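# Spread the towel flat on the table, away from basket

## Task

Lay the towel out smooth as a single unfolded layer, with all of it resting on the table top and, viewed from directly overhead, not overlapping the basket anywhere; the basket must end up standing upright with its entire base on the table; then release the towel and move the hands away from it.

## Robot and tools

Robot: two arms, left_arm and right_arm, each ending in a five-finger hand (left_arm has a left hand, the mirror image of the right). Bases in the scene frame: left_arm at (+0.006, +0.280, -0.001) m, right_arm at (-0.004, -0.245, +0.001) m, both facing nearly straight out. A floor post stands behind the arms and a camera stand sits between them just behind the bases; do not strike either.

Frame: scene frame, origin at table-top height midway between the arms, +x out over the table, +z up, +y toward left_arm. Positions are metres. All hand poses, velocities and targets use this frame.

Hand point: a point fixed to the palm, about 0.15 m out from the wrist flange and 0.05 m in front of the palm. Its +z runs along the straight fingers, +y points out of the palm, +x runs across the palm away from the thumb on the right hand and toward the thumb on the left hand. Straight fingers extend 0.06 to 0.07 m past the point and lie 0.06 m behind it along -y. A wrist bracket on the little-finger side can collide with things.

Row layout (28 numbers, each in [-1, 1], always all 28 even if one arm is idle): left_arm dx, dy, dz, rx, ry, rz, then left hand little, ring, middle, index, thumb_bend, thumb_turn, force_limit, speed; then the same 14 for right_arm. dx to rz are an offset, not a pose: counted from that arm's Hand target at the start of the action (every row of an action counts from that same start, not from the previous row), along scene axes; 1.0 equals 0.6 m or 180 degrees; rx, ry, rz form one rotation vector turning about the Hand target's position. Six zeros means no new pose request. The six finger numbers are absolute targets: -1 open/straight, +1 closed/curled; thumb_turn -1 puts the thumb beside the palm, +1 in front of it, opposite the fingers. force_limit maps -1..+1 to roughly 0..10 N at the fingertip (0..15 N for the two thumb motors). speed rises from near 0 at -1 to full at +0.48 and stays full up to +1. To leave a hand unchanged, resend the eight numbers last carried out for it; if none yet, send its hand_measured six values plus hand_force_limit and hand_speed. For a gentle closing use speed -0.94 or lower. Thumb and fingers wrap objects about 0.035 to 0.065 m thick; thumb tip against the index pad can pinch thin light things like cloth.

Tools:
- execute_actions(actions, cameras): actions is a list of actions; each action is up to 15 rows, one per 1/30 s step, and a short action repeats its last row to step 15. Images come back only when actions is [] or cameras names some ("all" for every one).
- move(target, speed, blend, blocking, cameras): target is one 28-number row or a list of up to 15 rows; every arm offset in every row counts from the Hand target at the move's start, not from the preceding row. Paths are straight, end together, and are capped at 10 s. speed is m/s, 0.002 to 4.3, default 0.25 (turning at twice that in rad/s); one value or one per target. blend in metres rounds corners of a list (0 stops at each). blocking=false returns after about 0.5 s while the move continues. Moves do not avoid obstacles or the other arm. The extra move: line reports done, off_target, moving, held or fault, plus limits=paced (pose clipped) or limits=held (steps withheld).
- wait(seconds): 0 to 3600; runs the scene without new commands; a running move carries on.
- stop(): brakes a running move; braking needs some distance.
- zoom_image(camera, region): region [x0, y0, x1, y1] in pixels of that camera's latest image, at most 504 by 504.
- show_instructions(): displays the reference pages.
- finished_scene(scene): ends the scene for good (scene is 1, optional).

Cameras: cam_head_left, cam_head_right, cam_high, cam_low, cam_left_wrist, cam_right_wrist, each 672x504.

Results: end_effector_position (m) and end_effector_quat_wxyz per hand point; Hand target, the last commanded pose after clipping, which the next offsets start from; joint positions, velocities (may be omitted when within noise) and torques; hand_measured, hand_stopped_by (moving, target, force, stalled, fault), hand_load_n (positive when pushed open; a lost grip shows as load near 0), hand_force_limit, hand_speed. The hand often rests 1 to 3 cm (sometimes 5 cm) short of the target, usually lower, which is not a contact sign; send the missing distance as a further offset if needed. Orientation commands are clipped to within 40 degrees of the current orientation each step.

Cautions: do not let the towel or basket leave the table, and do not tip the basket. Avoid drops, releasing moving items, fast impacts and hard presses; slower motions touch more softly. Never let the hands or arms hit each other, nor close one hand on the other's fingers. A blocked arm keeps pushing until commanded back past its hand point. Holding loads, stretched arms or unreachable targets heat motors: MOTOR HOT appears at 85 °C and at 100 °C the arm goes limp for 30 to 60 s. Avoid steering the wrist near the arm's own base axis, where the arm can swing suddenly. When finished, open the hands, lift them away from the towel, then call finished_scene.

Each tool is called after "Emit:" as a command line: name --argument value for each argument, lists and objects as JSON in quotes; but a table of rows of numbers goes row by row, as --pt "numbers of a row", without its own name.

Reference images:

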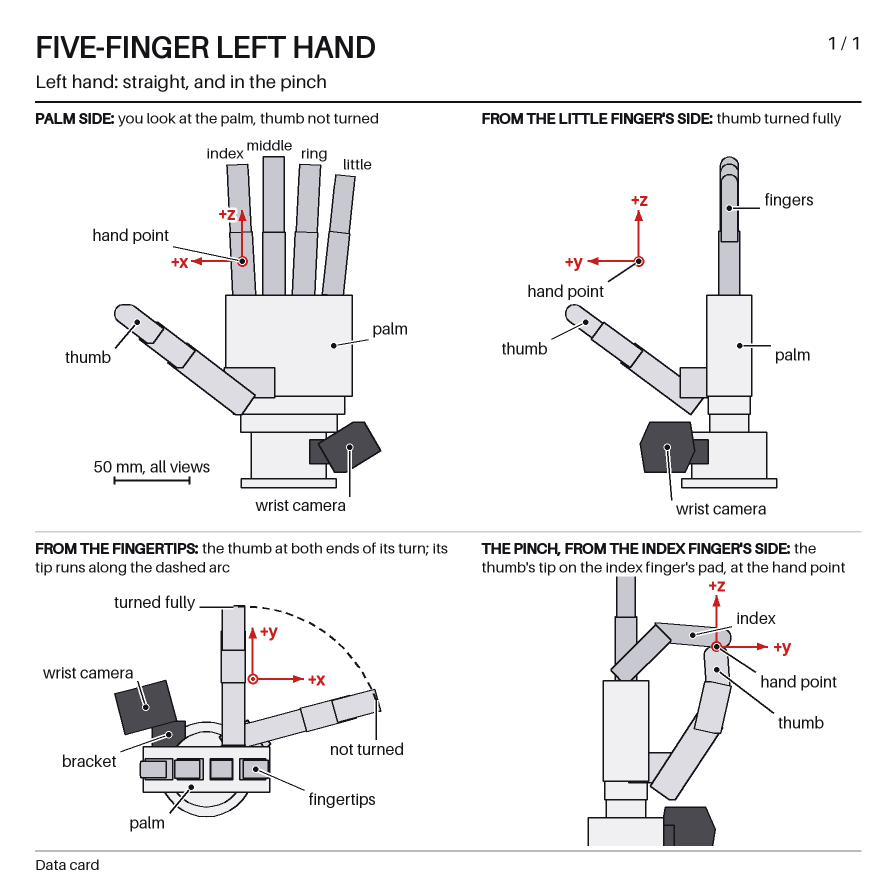

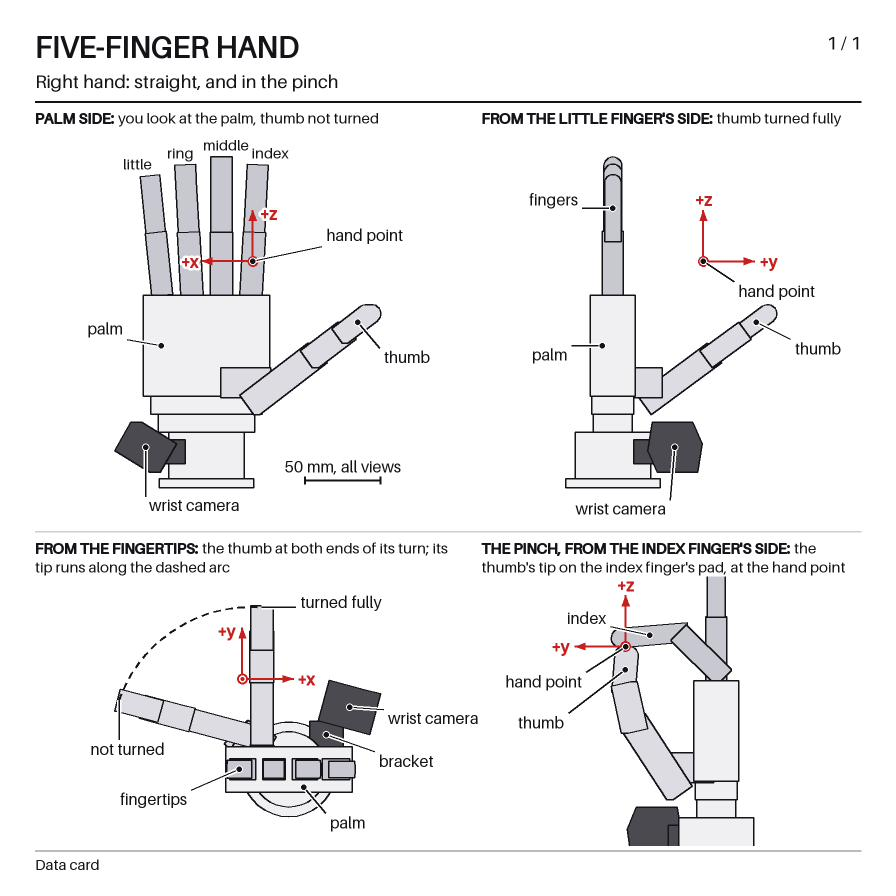

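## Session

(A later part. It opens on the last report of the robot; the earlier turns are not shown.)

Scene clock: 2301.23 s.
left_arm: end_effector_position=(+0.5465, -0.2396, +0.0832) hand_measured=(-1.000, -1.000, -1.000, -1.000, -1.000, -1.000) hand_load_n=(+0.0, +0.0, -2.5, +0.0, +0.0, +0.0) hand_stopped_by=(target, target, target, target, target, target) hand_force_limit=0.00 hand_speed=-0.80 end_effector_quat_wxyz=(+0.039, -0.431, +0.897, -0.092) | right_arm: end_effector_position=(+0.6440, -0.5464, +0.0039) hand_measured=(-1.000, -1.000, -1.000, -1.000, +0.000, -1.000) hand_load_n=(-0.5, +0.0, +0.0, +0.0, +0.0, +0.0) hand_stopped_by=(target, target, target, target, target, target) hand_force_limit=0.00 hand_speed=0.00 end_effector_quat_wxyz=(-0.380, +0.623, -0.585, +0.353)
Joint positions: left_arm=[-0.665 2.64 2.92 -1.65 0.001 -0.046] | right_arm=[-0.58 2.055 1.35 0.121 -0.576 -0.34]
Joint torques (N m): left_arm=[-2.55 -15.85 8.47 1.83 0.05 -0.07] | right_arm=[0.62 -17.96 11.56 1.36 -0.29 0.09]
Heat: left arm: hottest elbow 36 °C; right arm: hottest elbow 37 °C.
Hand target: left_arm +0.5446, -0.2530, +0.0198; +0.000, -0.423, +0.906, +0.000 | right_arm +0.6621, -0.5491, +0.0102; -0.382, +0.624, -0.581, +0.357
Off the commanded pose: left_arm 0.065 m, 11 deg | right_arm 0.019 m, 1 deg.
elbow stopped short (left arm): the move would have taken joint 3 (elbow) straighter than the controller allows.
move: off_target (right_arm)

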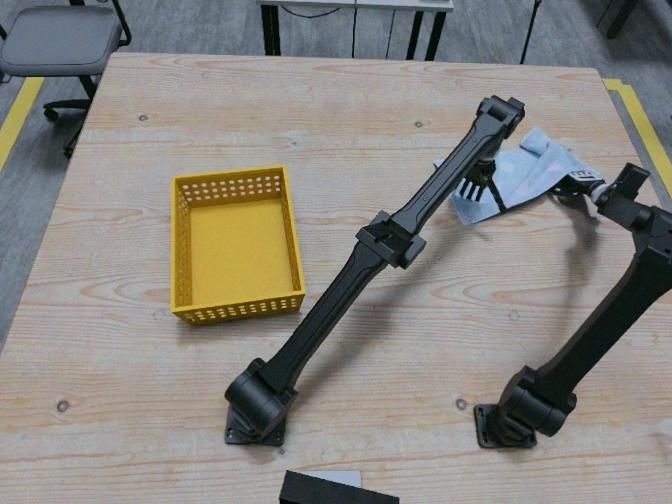

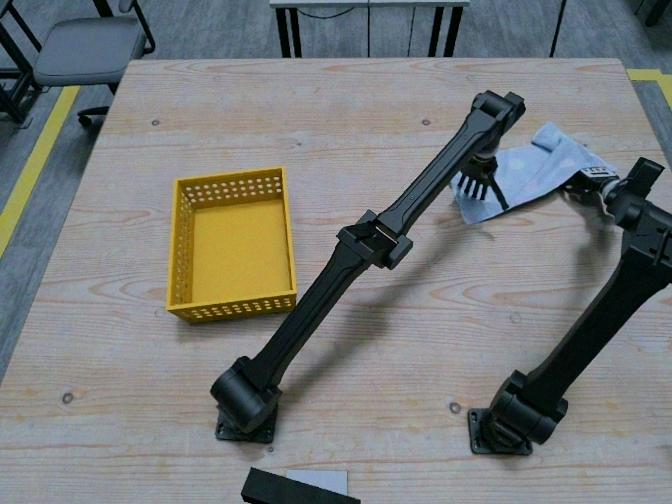

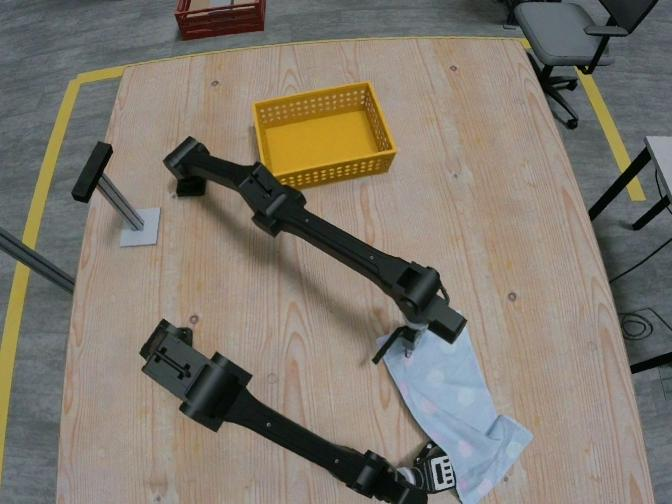

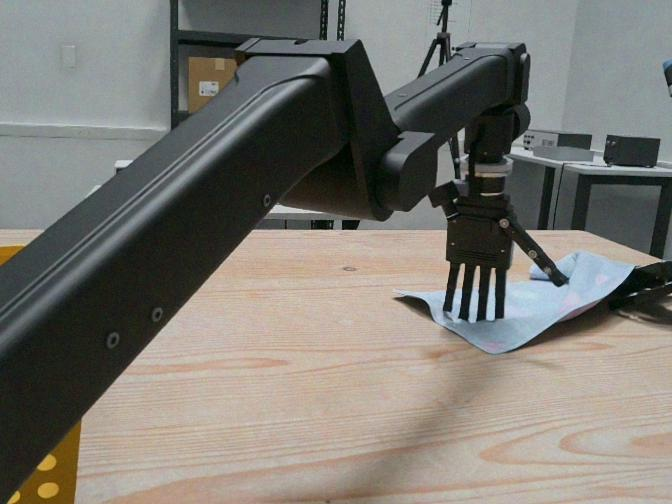

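Emit:
move --pt "0 0 0 0 0 0 -1 -1 -1 -1 -1 -1 0 -0.8 -0.02 -0.1 0.01 0 0 0 -1 -1 -1 -1 0 -1 0 0" --speed 0.08 --cameras '["cam_head_left","cam_head_right","cam_high","cam_low"]'

Emit:
zoom_image --camera "cam_head_right" --region '[530, 110, 650, 230]'

Emit:
zoom_image --camera "cam_high" --region '[340, 400, 540, 504]'

Emit:
zoom_image --camera "cam_low" --region '[532, 240, 672, 380]'

Scene clock: 2315.57 s.
left_arm: end_effector_position=(+0.5465, -0.2396, +0.0832) hand_measured=(-1.000, -1.000, -1.000, -1.000, -1.000, -1.000) hand_load_n=(+0.0, +0.0, -2.5, +0.0, +0.0, +0.0) hand_stopped_by=(target, target, target, target, target, target) hand_force_limit=0.00 hand_speed=-0.80 end_effector_quat_wxyz=(+0.039, -0.431, +0.897, -0.092) | right_arm: end_effector_position=(+0.6372, -0.5938, +0.0064) hand_measured=(-1.000, -1.000, -1.000, -1.000, +0.000, -1.000) hand_load_n=(+0.0, +0.0, +0.0, +0.0, +0.0, +0.0) hand_stopped_by=(target, target, target, target, target, target) hand_force_limit=0.00 hand_speed=0.00 end_effector_quat_wxyz=(-0.384, +0.623, -0.588, +0.345)
Joint positions: left_arm=[-0.665 2.64 2.92 -1.65 0.001 -0.046] | right_arm=[-0.65 2.102 1.452 0.024 -0.643 -0.383]
Joint torques (N m): left_arm=[-2.61 -15.85 8.46 1.84 0.05 -0.06] | right_arm=[-0.85 -19.19 12.33 1.16 -0.51 -0.1]
Heat: left arm: hottest elbow 36 °C; right arm: hottest elbow 37 °C.
Hand target: left_arm +0.5446, -0.2530, +0.0198; +0.000, -0.423, +0.906, +0.000 | right_arm +0.6501, -0.6090, +0.0163; -0.382, +0.624, -0.581, +0.357
Off the commanded pose: left_arm 0.065 m, 11 deg | right_arm 0.022 m, 2 deg.
elbow stopped short (left arm): the move would have taken joint 3 (elbow) straighter than the controller allows.
move: off_target (right_arm)

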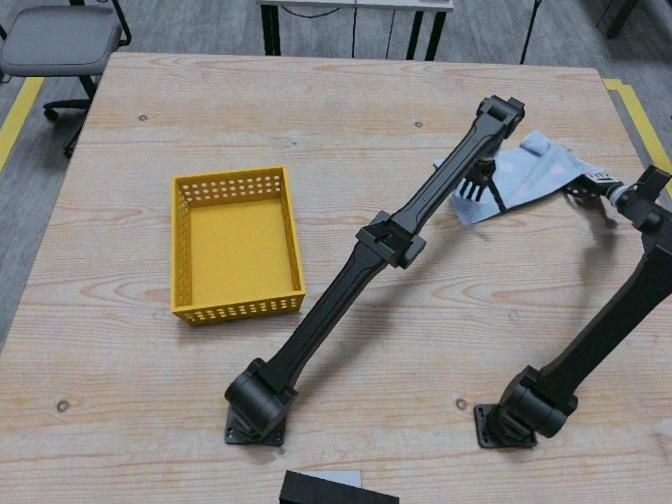

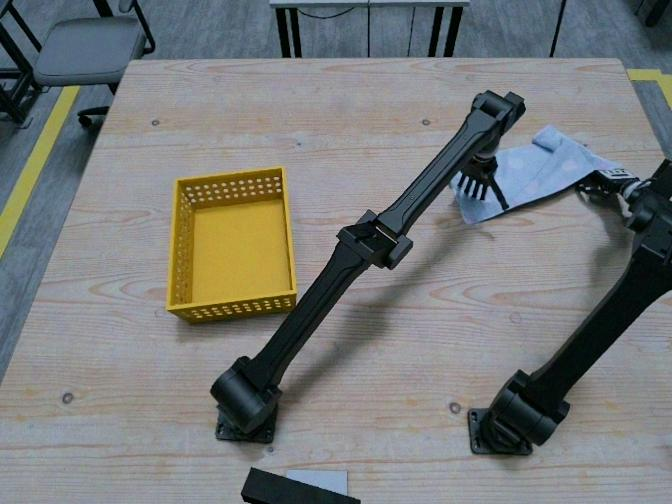

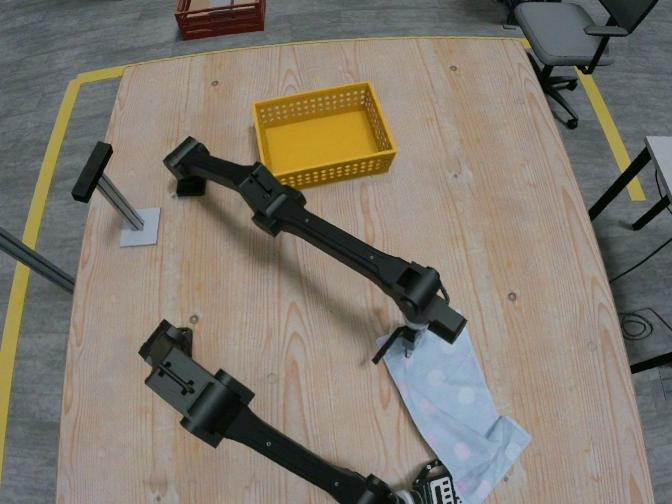

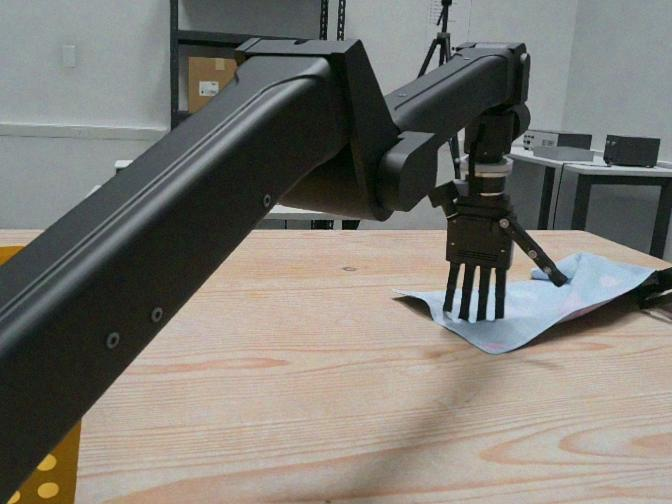

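Scaled by 4.200 from the camera's image (finer frame: 960x720).

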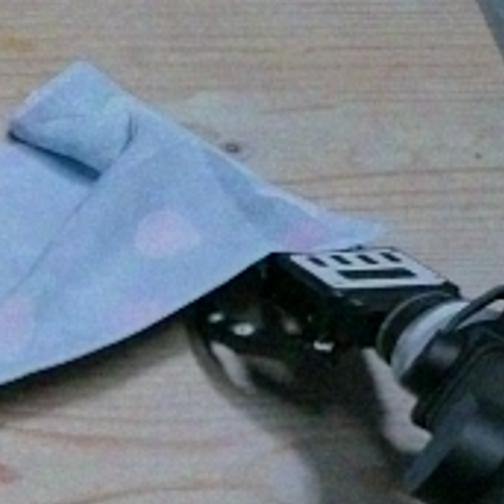

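Scaled by 2.520 from the camera's image (finer frame: 960x720).

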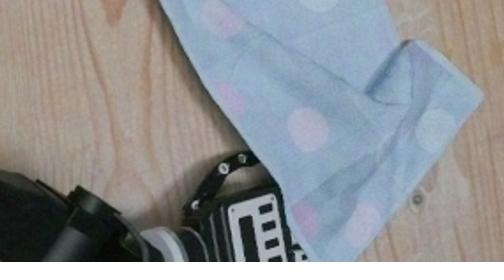

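Scaled by 3.600 from the camera's image (finer frame: 960x720).

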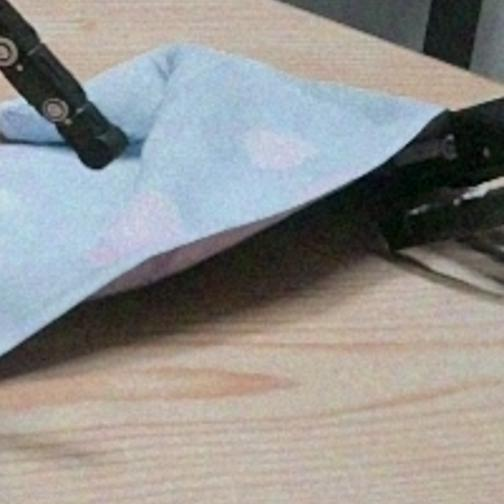

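Emit:
move --pt "0 0 0 0 0 0 -1 -1 -1 -1 -1 -1 0 -0.8 0 -0.03 0 0 0 0 -1 -1 -1 -1 0 -1 0 0" --pt "0 0 0 0 0 0 -1 -1 -1 -1 -1 -1 0 -0.8 0 -0.03 0.23 0 -0.28 0 -1 -1 -1 -1 0 -1 0 0" --speed 0.15 --cameras '["cam_head_left","cam_head_right","cam_high","cam_low"]'

Emit:
zoom_image --camera "cam_head_right" --region '[530, 110, 650, 230]'

Emit:
zoom_image --camera "cam_high" --region '[340, 400, 540, 504]'

Emit:
zoom_image --camera "cam_low" --region '[532, 240, 672, 380]'

Scene clock: 2339.97 s.
left_arm: end_effector_position=(+0.5465, -0.2396, +0.0832) hand_measured=(-1.000, -1.000, -1.000, -1.000, -1.000, -1.000) hand_load_n=(+0.0, +0.0, -2.5, +0.0, +0.0, +0.0) hand_stopped_by=(target, target, target, target, target, target) hand_force_limit=0.00 hand_speed=-0.80 end_effector_quat_wxyz=(+0.039, -0.431, +0.897, -0.092) | right_arm: end_effector_position=(+0.6494, -0.6169, +0.1460) hand_measured=(-1.000, -1.000, -1.000, -1.000, +0.000, -1.000) hand_load_n=(+0.0, +0.0, +0.0, +0.0, +0.0, +0.0) hand_stopped_by=(target, target, target, target, target, target) hand_force_limit=0.00 hand_speed=0.00 end_effector_quat_wxyz=(+0.594, -0.417, +0.375, -0.576)
Joint positions: left_arm=[-0.665 2.64 2.92 -1.65 0.001 -0.046] | right_arm=[-0.726 2.23 1.345 1.408 -0.737 0.332]
Joint torques (N m): left_arm=[-2.55 -15.85 8.47 1.84 0.05 -0.06] | right_arm=[-1.2 -19.25 8.64 2.63 0.18 0.09]
Heat: left arm: hottest elbow 36 °C; right arm: hottest elbow 39 °C.
Hand target: left_arm +0.5445, -0.2530, +0.0198; +0.000, -0.423, +0.906, +0.000 | right_arm +0.6501, -0.6271, +0.1543; +0.594, -0.412, +0.363, -0.588
Off the commanded pose: left_arm 0.065 m, 11 deg | right_arm 0.013 m, 2 deg.
elbow stopped short (left arm): the move would have taken joint 3 (elbow) straighter than the controller allows.
move: off_target (right_arm)

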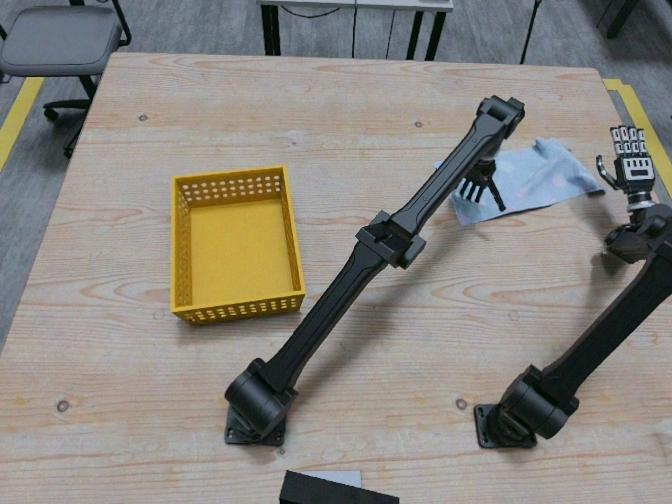

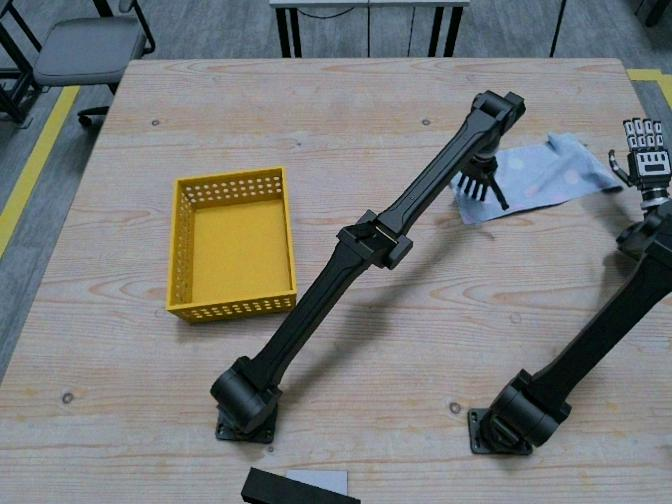

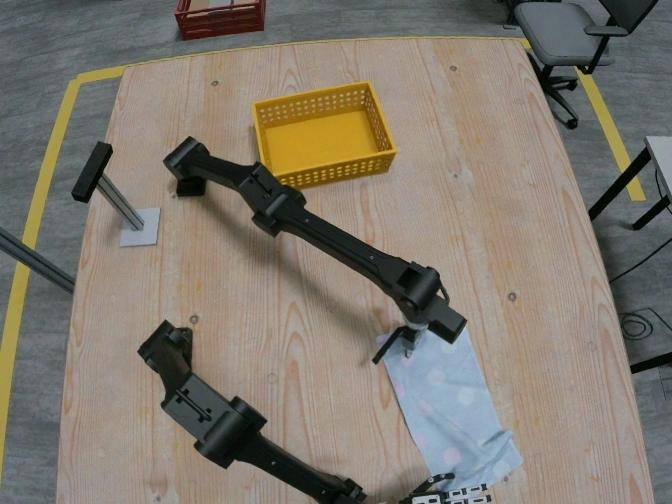

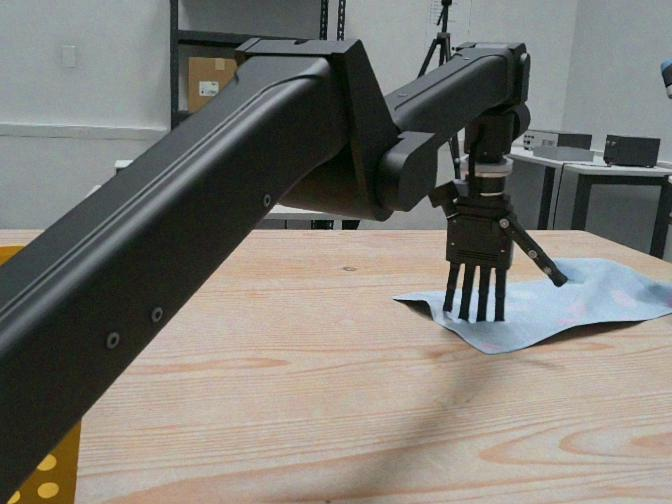

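Scaled by 4.200 from the camera's image (finer frame: 960x720).

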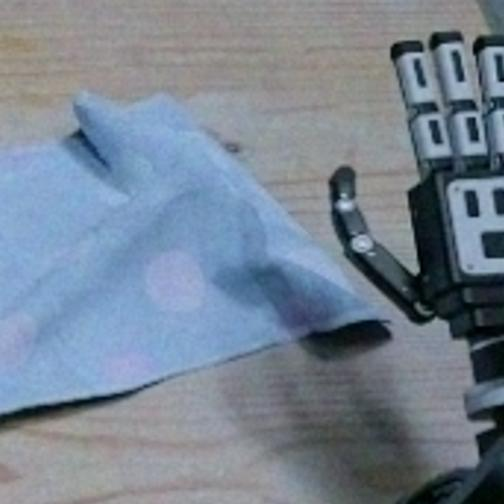

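Scaled by 2.520 from the camera's image (finer frame: 960x720).

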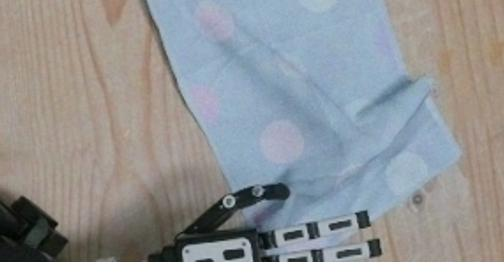

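Scaled by 3.600 from the camera's image (finer frame: 960x720).

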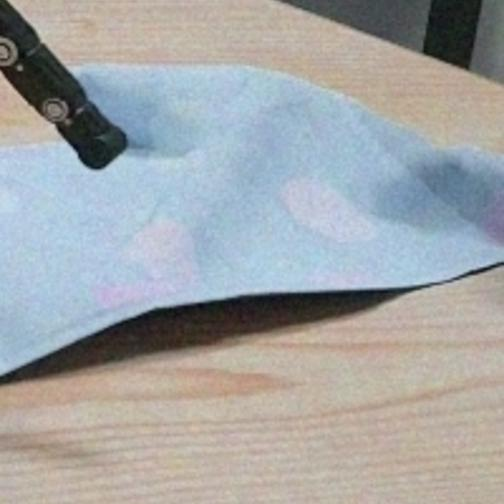

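Emit:
move --pt "0 0 0 0 0 0 -1 -1 -1 -1 -1 -1 0 -0.8 -0.05 0 0.15 0 0 0 -1 -1 -1 -1 0 -1 0 0" --pt "0 0 0 0 0 0 -1 -1 -1 -1 -1 -1 0 -0.8 -0.4 0.08 0.15 0 0.28 0 -1 -1 -1 -1 0 -1 0 0" --pt "0 0 0 0 0 0 -1 -1 -1 -1 -1 -1 0 -0.8 -0.4 0.08 0.15 0 0.28 0 -0.5 -0.5 -0.5 -0.3 -0.3 0.8 -0.2 -0.4" --speed 0.2 --cameras '["cam_head_left","cam_head_right","cam_high","cam_low","cam_right_wrist"]'

Emit:
zoom_image --camera "cam_head_right" --region '[530, 110, 650, 230]'

Emit:
zoom_image --camera "cam_head_right" --region '[590, 160, 640, 210]'

Emit:
zoom_image --camera "cam_head_left" --region '[570, 160, 620, 210]'

Emit:
zoom_image --camera "cam_high" --region '[340, 300, 540, 504]'

Scene clock: 2378.40 s.
left_arm: end_effector_position=(+0.5465, -0.2396, +0.0832) hand_measured=(-1.000, -1.000, -1.000, -1.000, -1.000, -1.000) hand_load_n=(+0.0, +0.0, -2.5, +0.0, +0.0, +0.0) hand_stopped_by=(target, target, target, target, target, target) hand_force_limit=0.00 hand_speed=-0.80 end_effector_quat_wxyz=(+0.039, -0.431, +0.897, -0.092) | right_arm: end_effector_position=(+0.4031, -0.5615, +0.2108) hand_measured=(-0.500, -0.500, -0.500, -0.300, -0.300, +0.800) hand_load_n=(+0.0, +0.0, +0.0, +0.0, +0.0, +0.0) hand_stopped_by=(target, target, target, target, target, target) hand_force_limit=-0.20 hand_speed=-0.40 end_effector_quat_wxyz=(-0.390, +0.620, -0.596, +0.328)
Joint positions: left_arm=[-0.665 2.64 2.92 -1.65 0.001 -0.046] | right_arm=[-0.921 1.435 1.151 -0.543 -0.859 -0.622]
Joint torques (N m): left_arm=[-2.55 -15.85 8.47 1.84 0.05 -0.06] | right_arm=[-1.14 -13.74 14.12 1.07 -0.58 -0.06]
Heat: left arm: hottest elbow 36 °C; right arm: hottest elbow 38 °C.
Hand target: left_arm +0.5445, -0.2530, +0.0198; +0.000, -0.423, +0.906, +0.000 | right_arm +0.4101, -0.5790, +0.2441; -0.382, +0.623, -0.581, +0.357
Off the commanded pose: left_arm 0.065 m, 11 deg | right_arm 0.038 m, 4 deg.
elbow stopped short (left arm): the move would have taken joint 3 (elbow) straighter than the controller allows.
move: off_target (right_arm); target 3's new numbers were sent with right_arm's hand 0.039 m and 4 deg from that target
cam_right_wrist: T_world_to_cam=[[-0.41147, -0.26645, -0.8716, 0.20512], [-0.66449, 0.74224, 0.08679, 0.66033], [0.62381, 0.61489, -0.48246, 0.3092]] pos_world=[0.3303, -0.62559, 0.27065]

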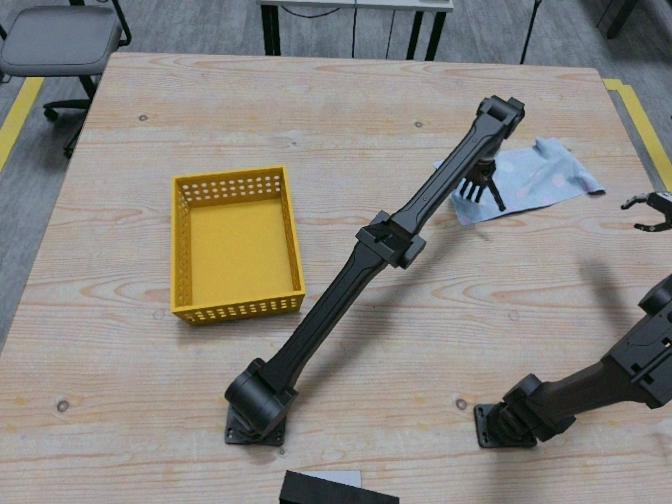

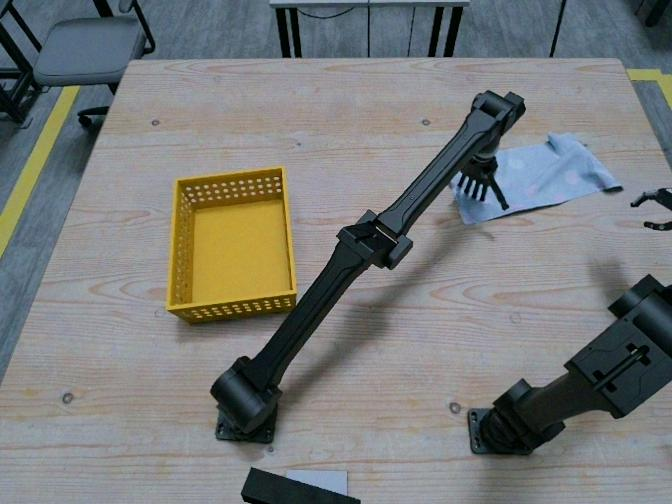

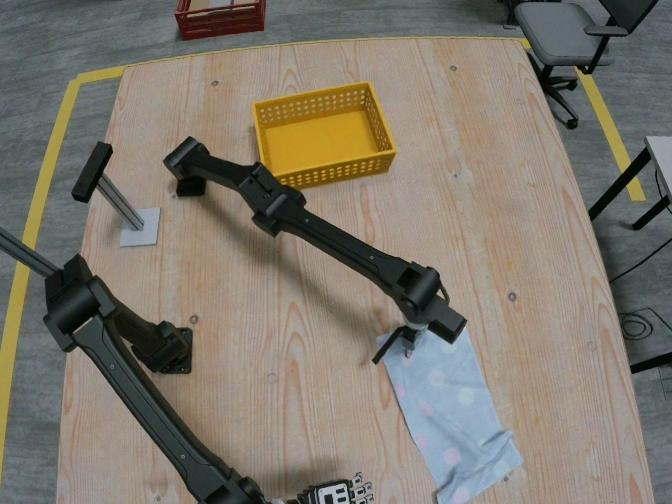

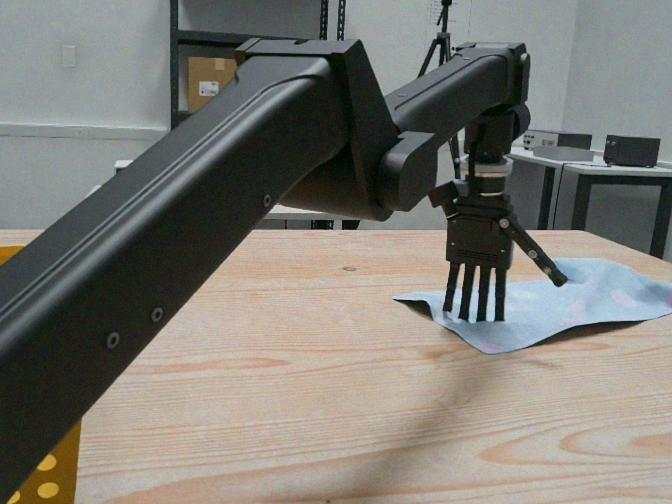

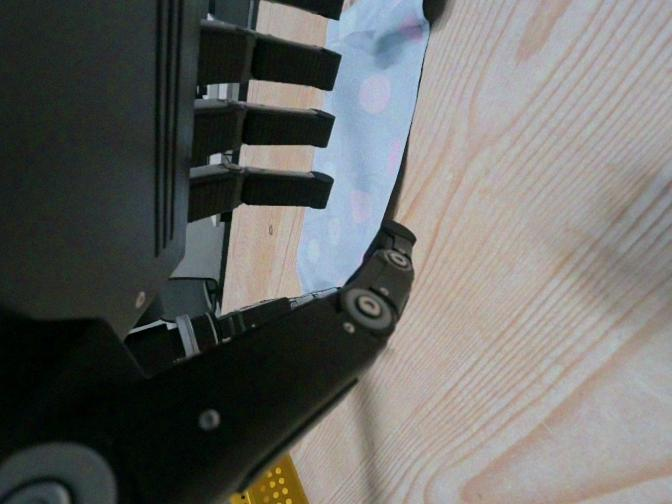

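Scaled by 4.200 from the camera's image (finer frame: 960x720).

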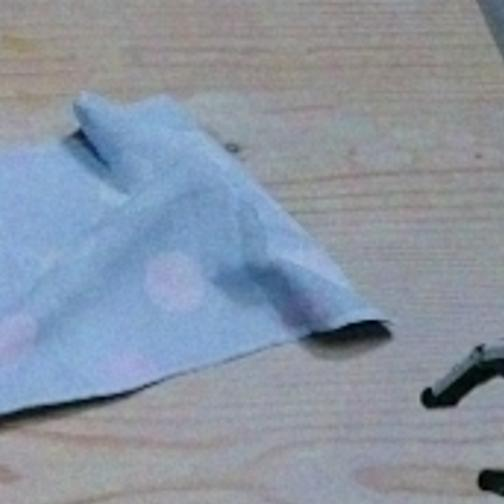

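Scaled by 10.080 from the camera's image (finer frame: 960x720).

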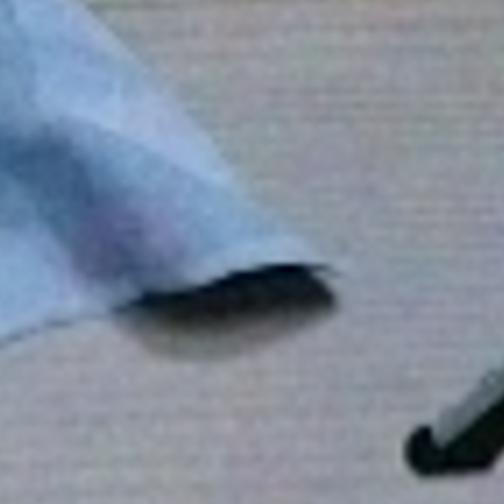

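Scaled by 10.080 from the camera's image (finer frame: 960x720).

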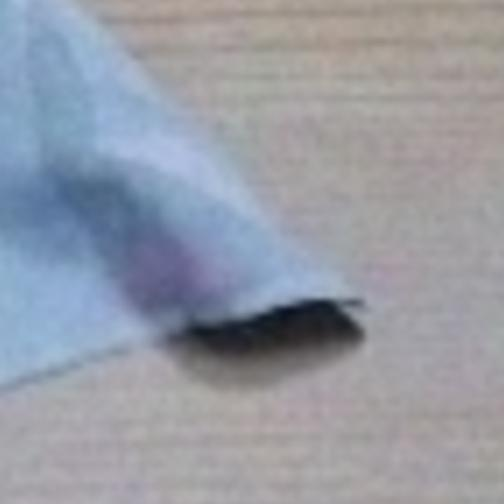

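Scaled by 2.471 from the camera's image (finer frame: 960x720).

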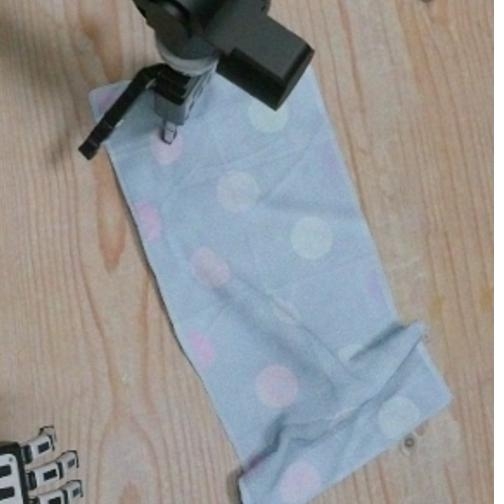

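Emit:
move --pt "0 0 0 0 0 0 -1 -1 -1 -1 -1 -1 0 -0.8 0.26 -0.157 -0.15 0 0 0 -0.5 -0.5 -0.5 -0.3 -0.3 0.8 -0.2 -0.4" --pt "0 0 0 0 0 0 -1 -1 -1 -1 -1 -1 0 -0.8 0.28 -0.157 -0.275 0 0 0 -0.5 -0.5 -0.5 -0.3 -0.3 0.8 -0.2 -0.4" --speed 0.2 --cameras '["cam_head_left","cam_head_right","cam_high","cam_right_wrist"]'

Emit:
zoom_image --camera "cam_head_right" --region '[580, 150, 660, 230]'

Emit:
zoom_image --camera "cam_head_left" --region '[570, 150, 650, 230]'

Scene clock: 2404.47 s.
left_arm: end_effector_position=(+0.5465, -0.2396, +0.0832) hand_measured=(-1.000, -1.000, -1.000, -1.000, -1.000, -1.000) hand_load_n=(+0.0, +0.0, -2.5, +0.0, +0.0, +0.0) hand_stopped_by=(target, target, target, target, target, target) hand_force_limit=0.00 hand_speed=-0.80 end_effector_quat_wxyz=(+0.039, -0.431, +0.897, -0.092) | right_arm: end_effector_position=(+0.5689, -0.6734, +0.0724) hand_measured=(-0.500, -0.500, -0.500, -0.300, -0.300, +0.800) hand_load_n=(+0.0, +0.0, +0.0, +0.0, +0.5, +0.0) hand_stopped_by=(target, target, target, target, target, target) hand_force_limit=-0.20 hand_speed=-0.40 end_effector_quat_wxyz=(-0.381, +0.623, -0.589, +0.347)
Joint positions: left_arm=[-0.665 2.64 2.92 -1.65 0.001 -0.046] | right_arm=[-0.813 2.016 1.526 -0.219 -0.765 -0.517]
Joint torques (N m): left_arm=[-2.55 -15.85 8.47 1.83 0.05 -0.06] | right_arm=[0.5 -20.89 9.39 2.69 -0.51 0.13]
Heat: left arm: hottest elbow 36 °C; right arm: hottest elbow 41 °C.
Hand target: left_arm +0.5445, -0.2530, +0.0198; +0.000, -0.423, +0.906, +0.000 | right_arm +0.5780, -0.6735, +0.0792; -0.382, +0.623, -0.581, +0.357
Off the commanded pose: left_arm 0.065 m, 11 deg | right_arm 0.011 m, 1 deg.
elbow stopped short (left arm): the move would have taken joint 3 (elbow) straighter than the controller allows.
move: off_target (right_arm)
cam_right_wrist: T_world_to_cam=[[-0.40046, -0.29757, -0.86665, 0.0954], [-0.65837, 0.75128, 0.04626, 0.87108], [0.63733, 0.5891, -0.49677, 0.18374]] pos_world=[0.49459, -0.73427, 0.13366]

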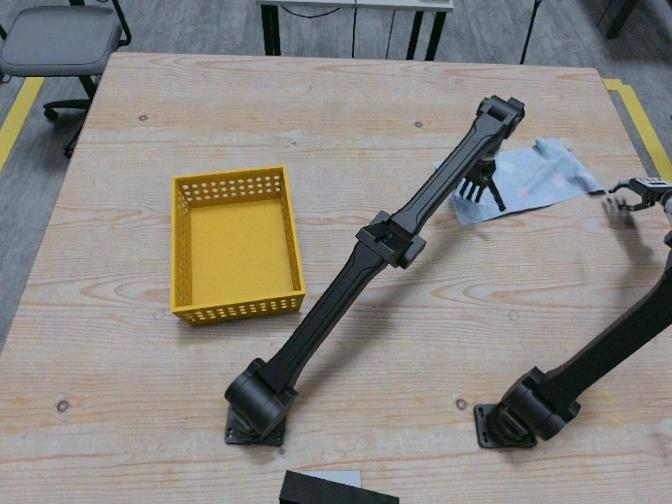

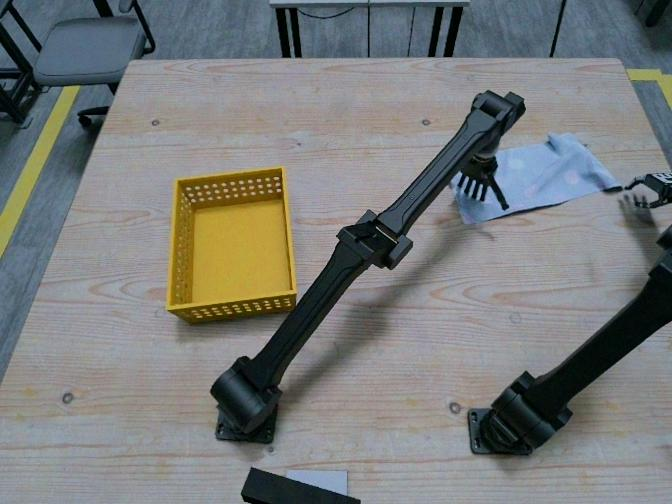

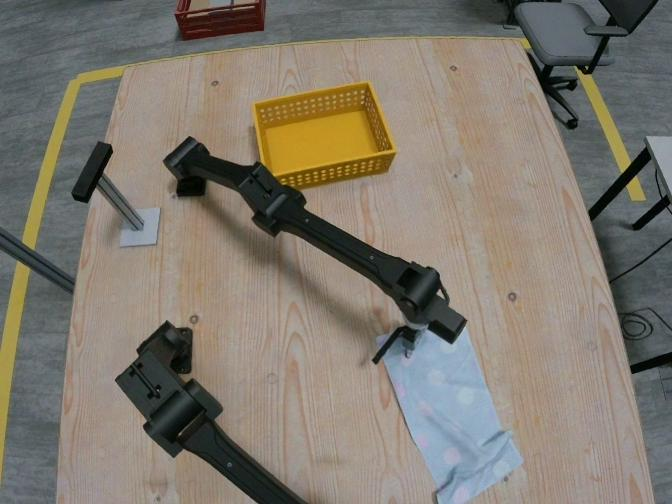

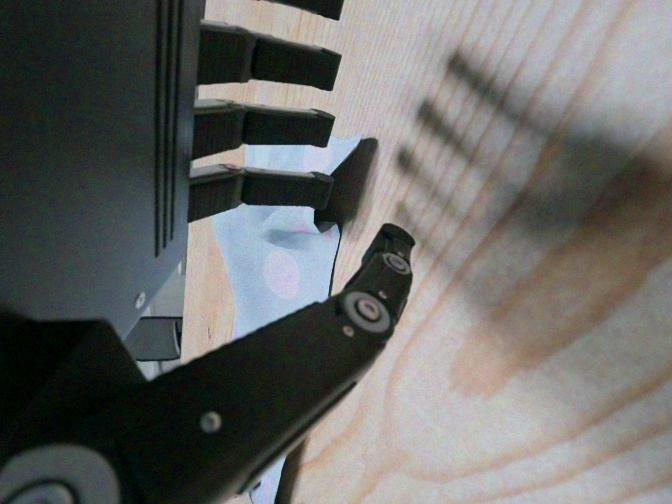

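Scaled by 6.300 from the camera's image (finer frame: 960x720).

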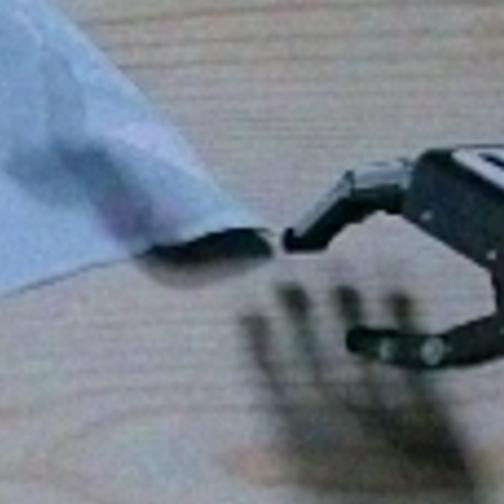

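Scaled by 6.300 from the camera's image (finer frame: 960x720).

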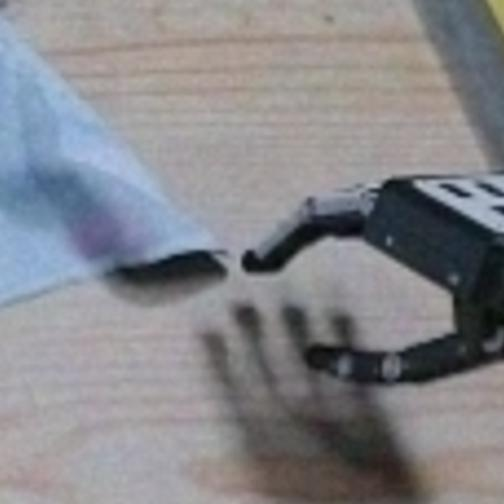

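Emit:
move --pt "0 0 0 0 0 0 -1 -1 -1 -1 -1 -1 0 -0.8 0.0 0.04 -0.05 0 0 0 -0.5 -0.5 -0.5 -0.3 -0.3 0.8 -0.2 -0.4" --pt "0 0 0 0 0 0 -1 -1 -1 -1 -1 -1 0 -0.8 0.045 0.04 -0.05 0 0 0 -0.5 -0.5 -0.5 -0.3 -0.3 0.8 -0.2 -0.4" --speed 0.1 --cameras '["cam_head_left","cam_head_right","cam_high","cam_right_wrist"]'

Emit:
zoom_image --camera "cam_head_right" --region '[580, 150, 660, 230]'

Emit:
zoom_image --camera "cam_head_left" --region '[570, 150, 650, 230]'

Emit:
zoom_image --camera "cam_right_wrist" --region '[180, 80, 480, 380]'

Scene clock: 2422.97 s.
left_arm: end_effector_position=(+0.5465, -0.2396, +0.0832) hand_measured=(-1.000, -1.000, -1.000, -1.000, -1.000, -1.000) hand_load_n=(+0.0, -0.5, -2.5, +0.0, +0.0, +0.0) hand_stopped_by=(target, target, target, target, target, target) hand_force_limit=0.00 hand_speed=-0.80 end_effector_quat_wxyz=(+0.039, -0.431, +0.897, -0.092) | right_arm: end_effector_position=(+0.5832, -0.6431, +0.0380) hand_measured=(-0.500, -0.500, -0.500, -0.300, -0.300, +0.800) hand_load_n=(+0.0, +0.0, +0.0, +0.0, -0.5, +0.0) hand_stopped_by=(target, target, target, target, target, target) hand_force_limit=-0.20 hand_speed=-0.40 end_effector_quat_wxyz=(-0.379, +0.622, -0.594, +0.343)
Joint positions: left_arm=[-0.665 2.64 2.92 -1.65 0.001 -0.046] | right_arm=[-0.762 2.035 1.453 -0.107 -0.721 -0.472]
Joint torques (N m): left_arm=[-2.55 -15.79 8.47 1.84 0.05 -0.06] | right_arm=[0.85 -18.96 12.34 2.28 -0.49 0.11]
Heat: left arm: hottest elbow 36 °C; right arm: hottest elbow 40 °C.
Hand target: left_arm +0.5445, -0.2530, +0.0198; +0.000, -0.423, +0.906, +0.000 | right_arm +0.6051, -0.6493, +0.0493; -0.382, +0.623, -0.581, +0.357
Off the commanded pose: left_arm 0.065 m, 11 deg | right_arm 0.025 m, 2 deg.
elbow stopped short (left arm): the move would have taken joint 3 (elbow) straighter than the controller allows.
move: off_target (right_arm)
cam_right_wrist: T_world_to_cam=[[-0.41045, -0.29072, -0.8643, 0.0905], [-0.65419, 0.75418, 0.05699, 0.85829], [0.63527, 0.58881, -0.49974, 0.14077]] pos_world=[0.5092, -0.70388, 0.09965]

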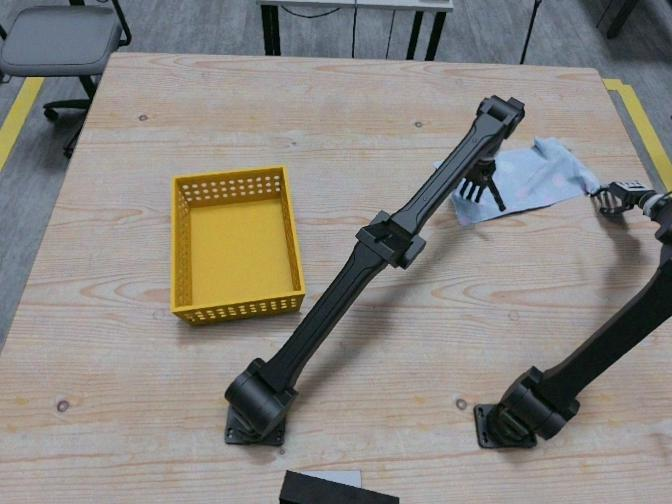

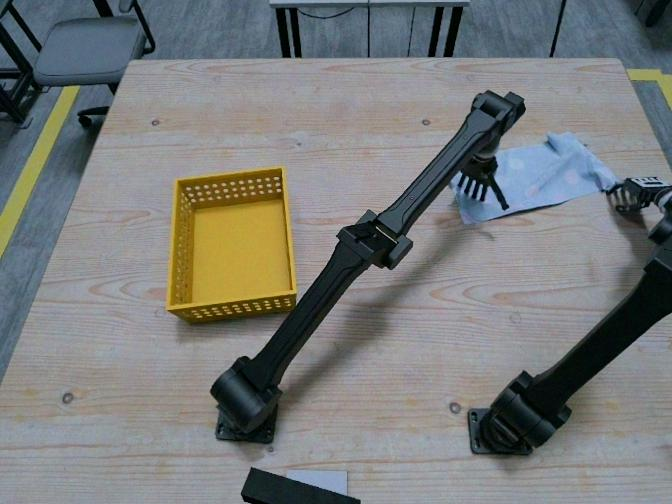

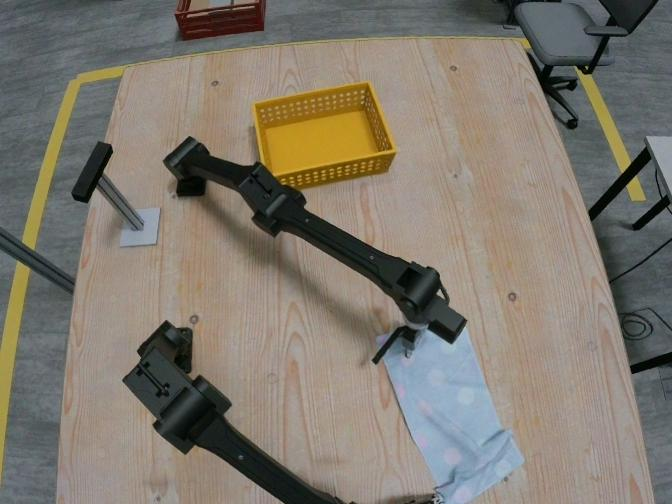

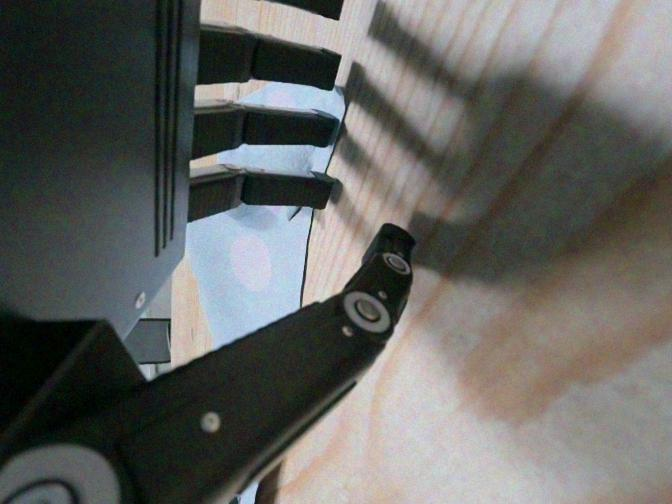

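Scaled by 6.300 from the camera's image (finer frame: 960x720).

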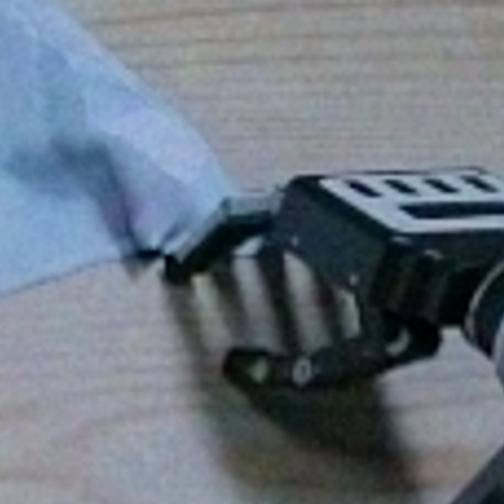

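Scaled by 6.300 from the camera's image (finer frame: 960x720).

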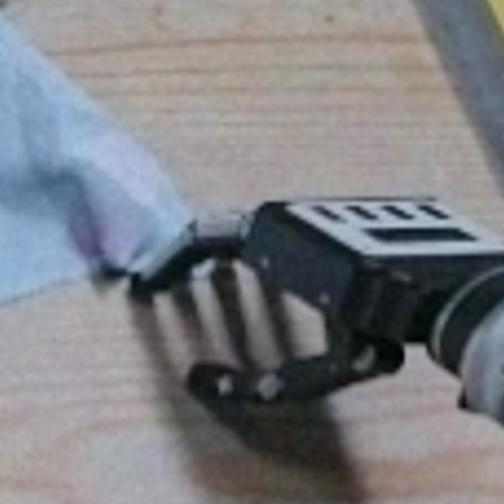

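Scaled by 1.680 from the camera's image (finer frame: 960x720).

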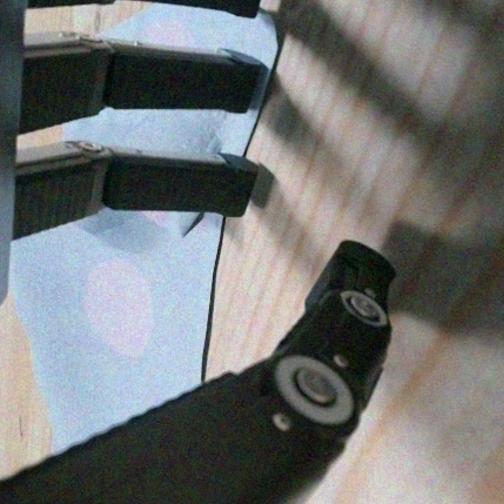

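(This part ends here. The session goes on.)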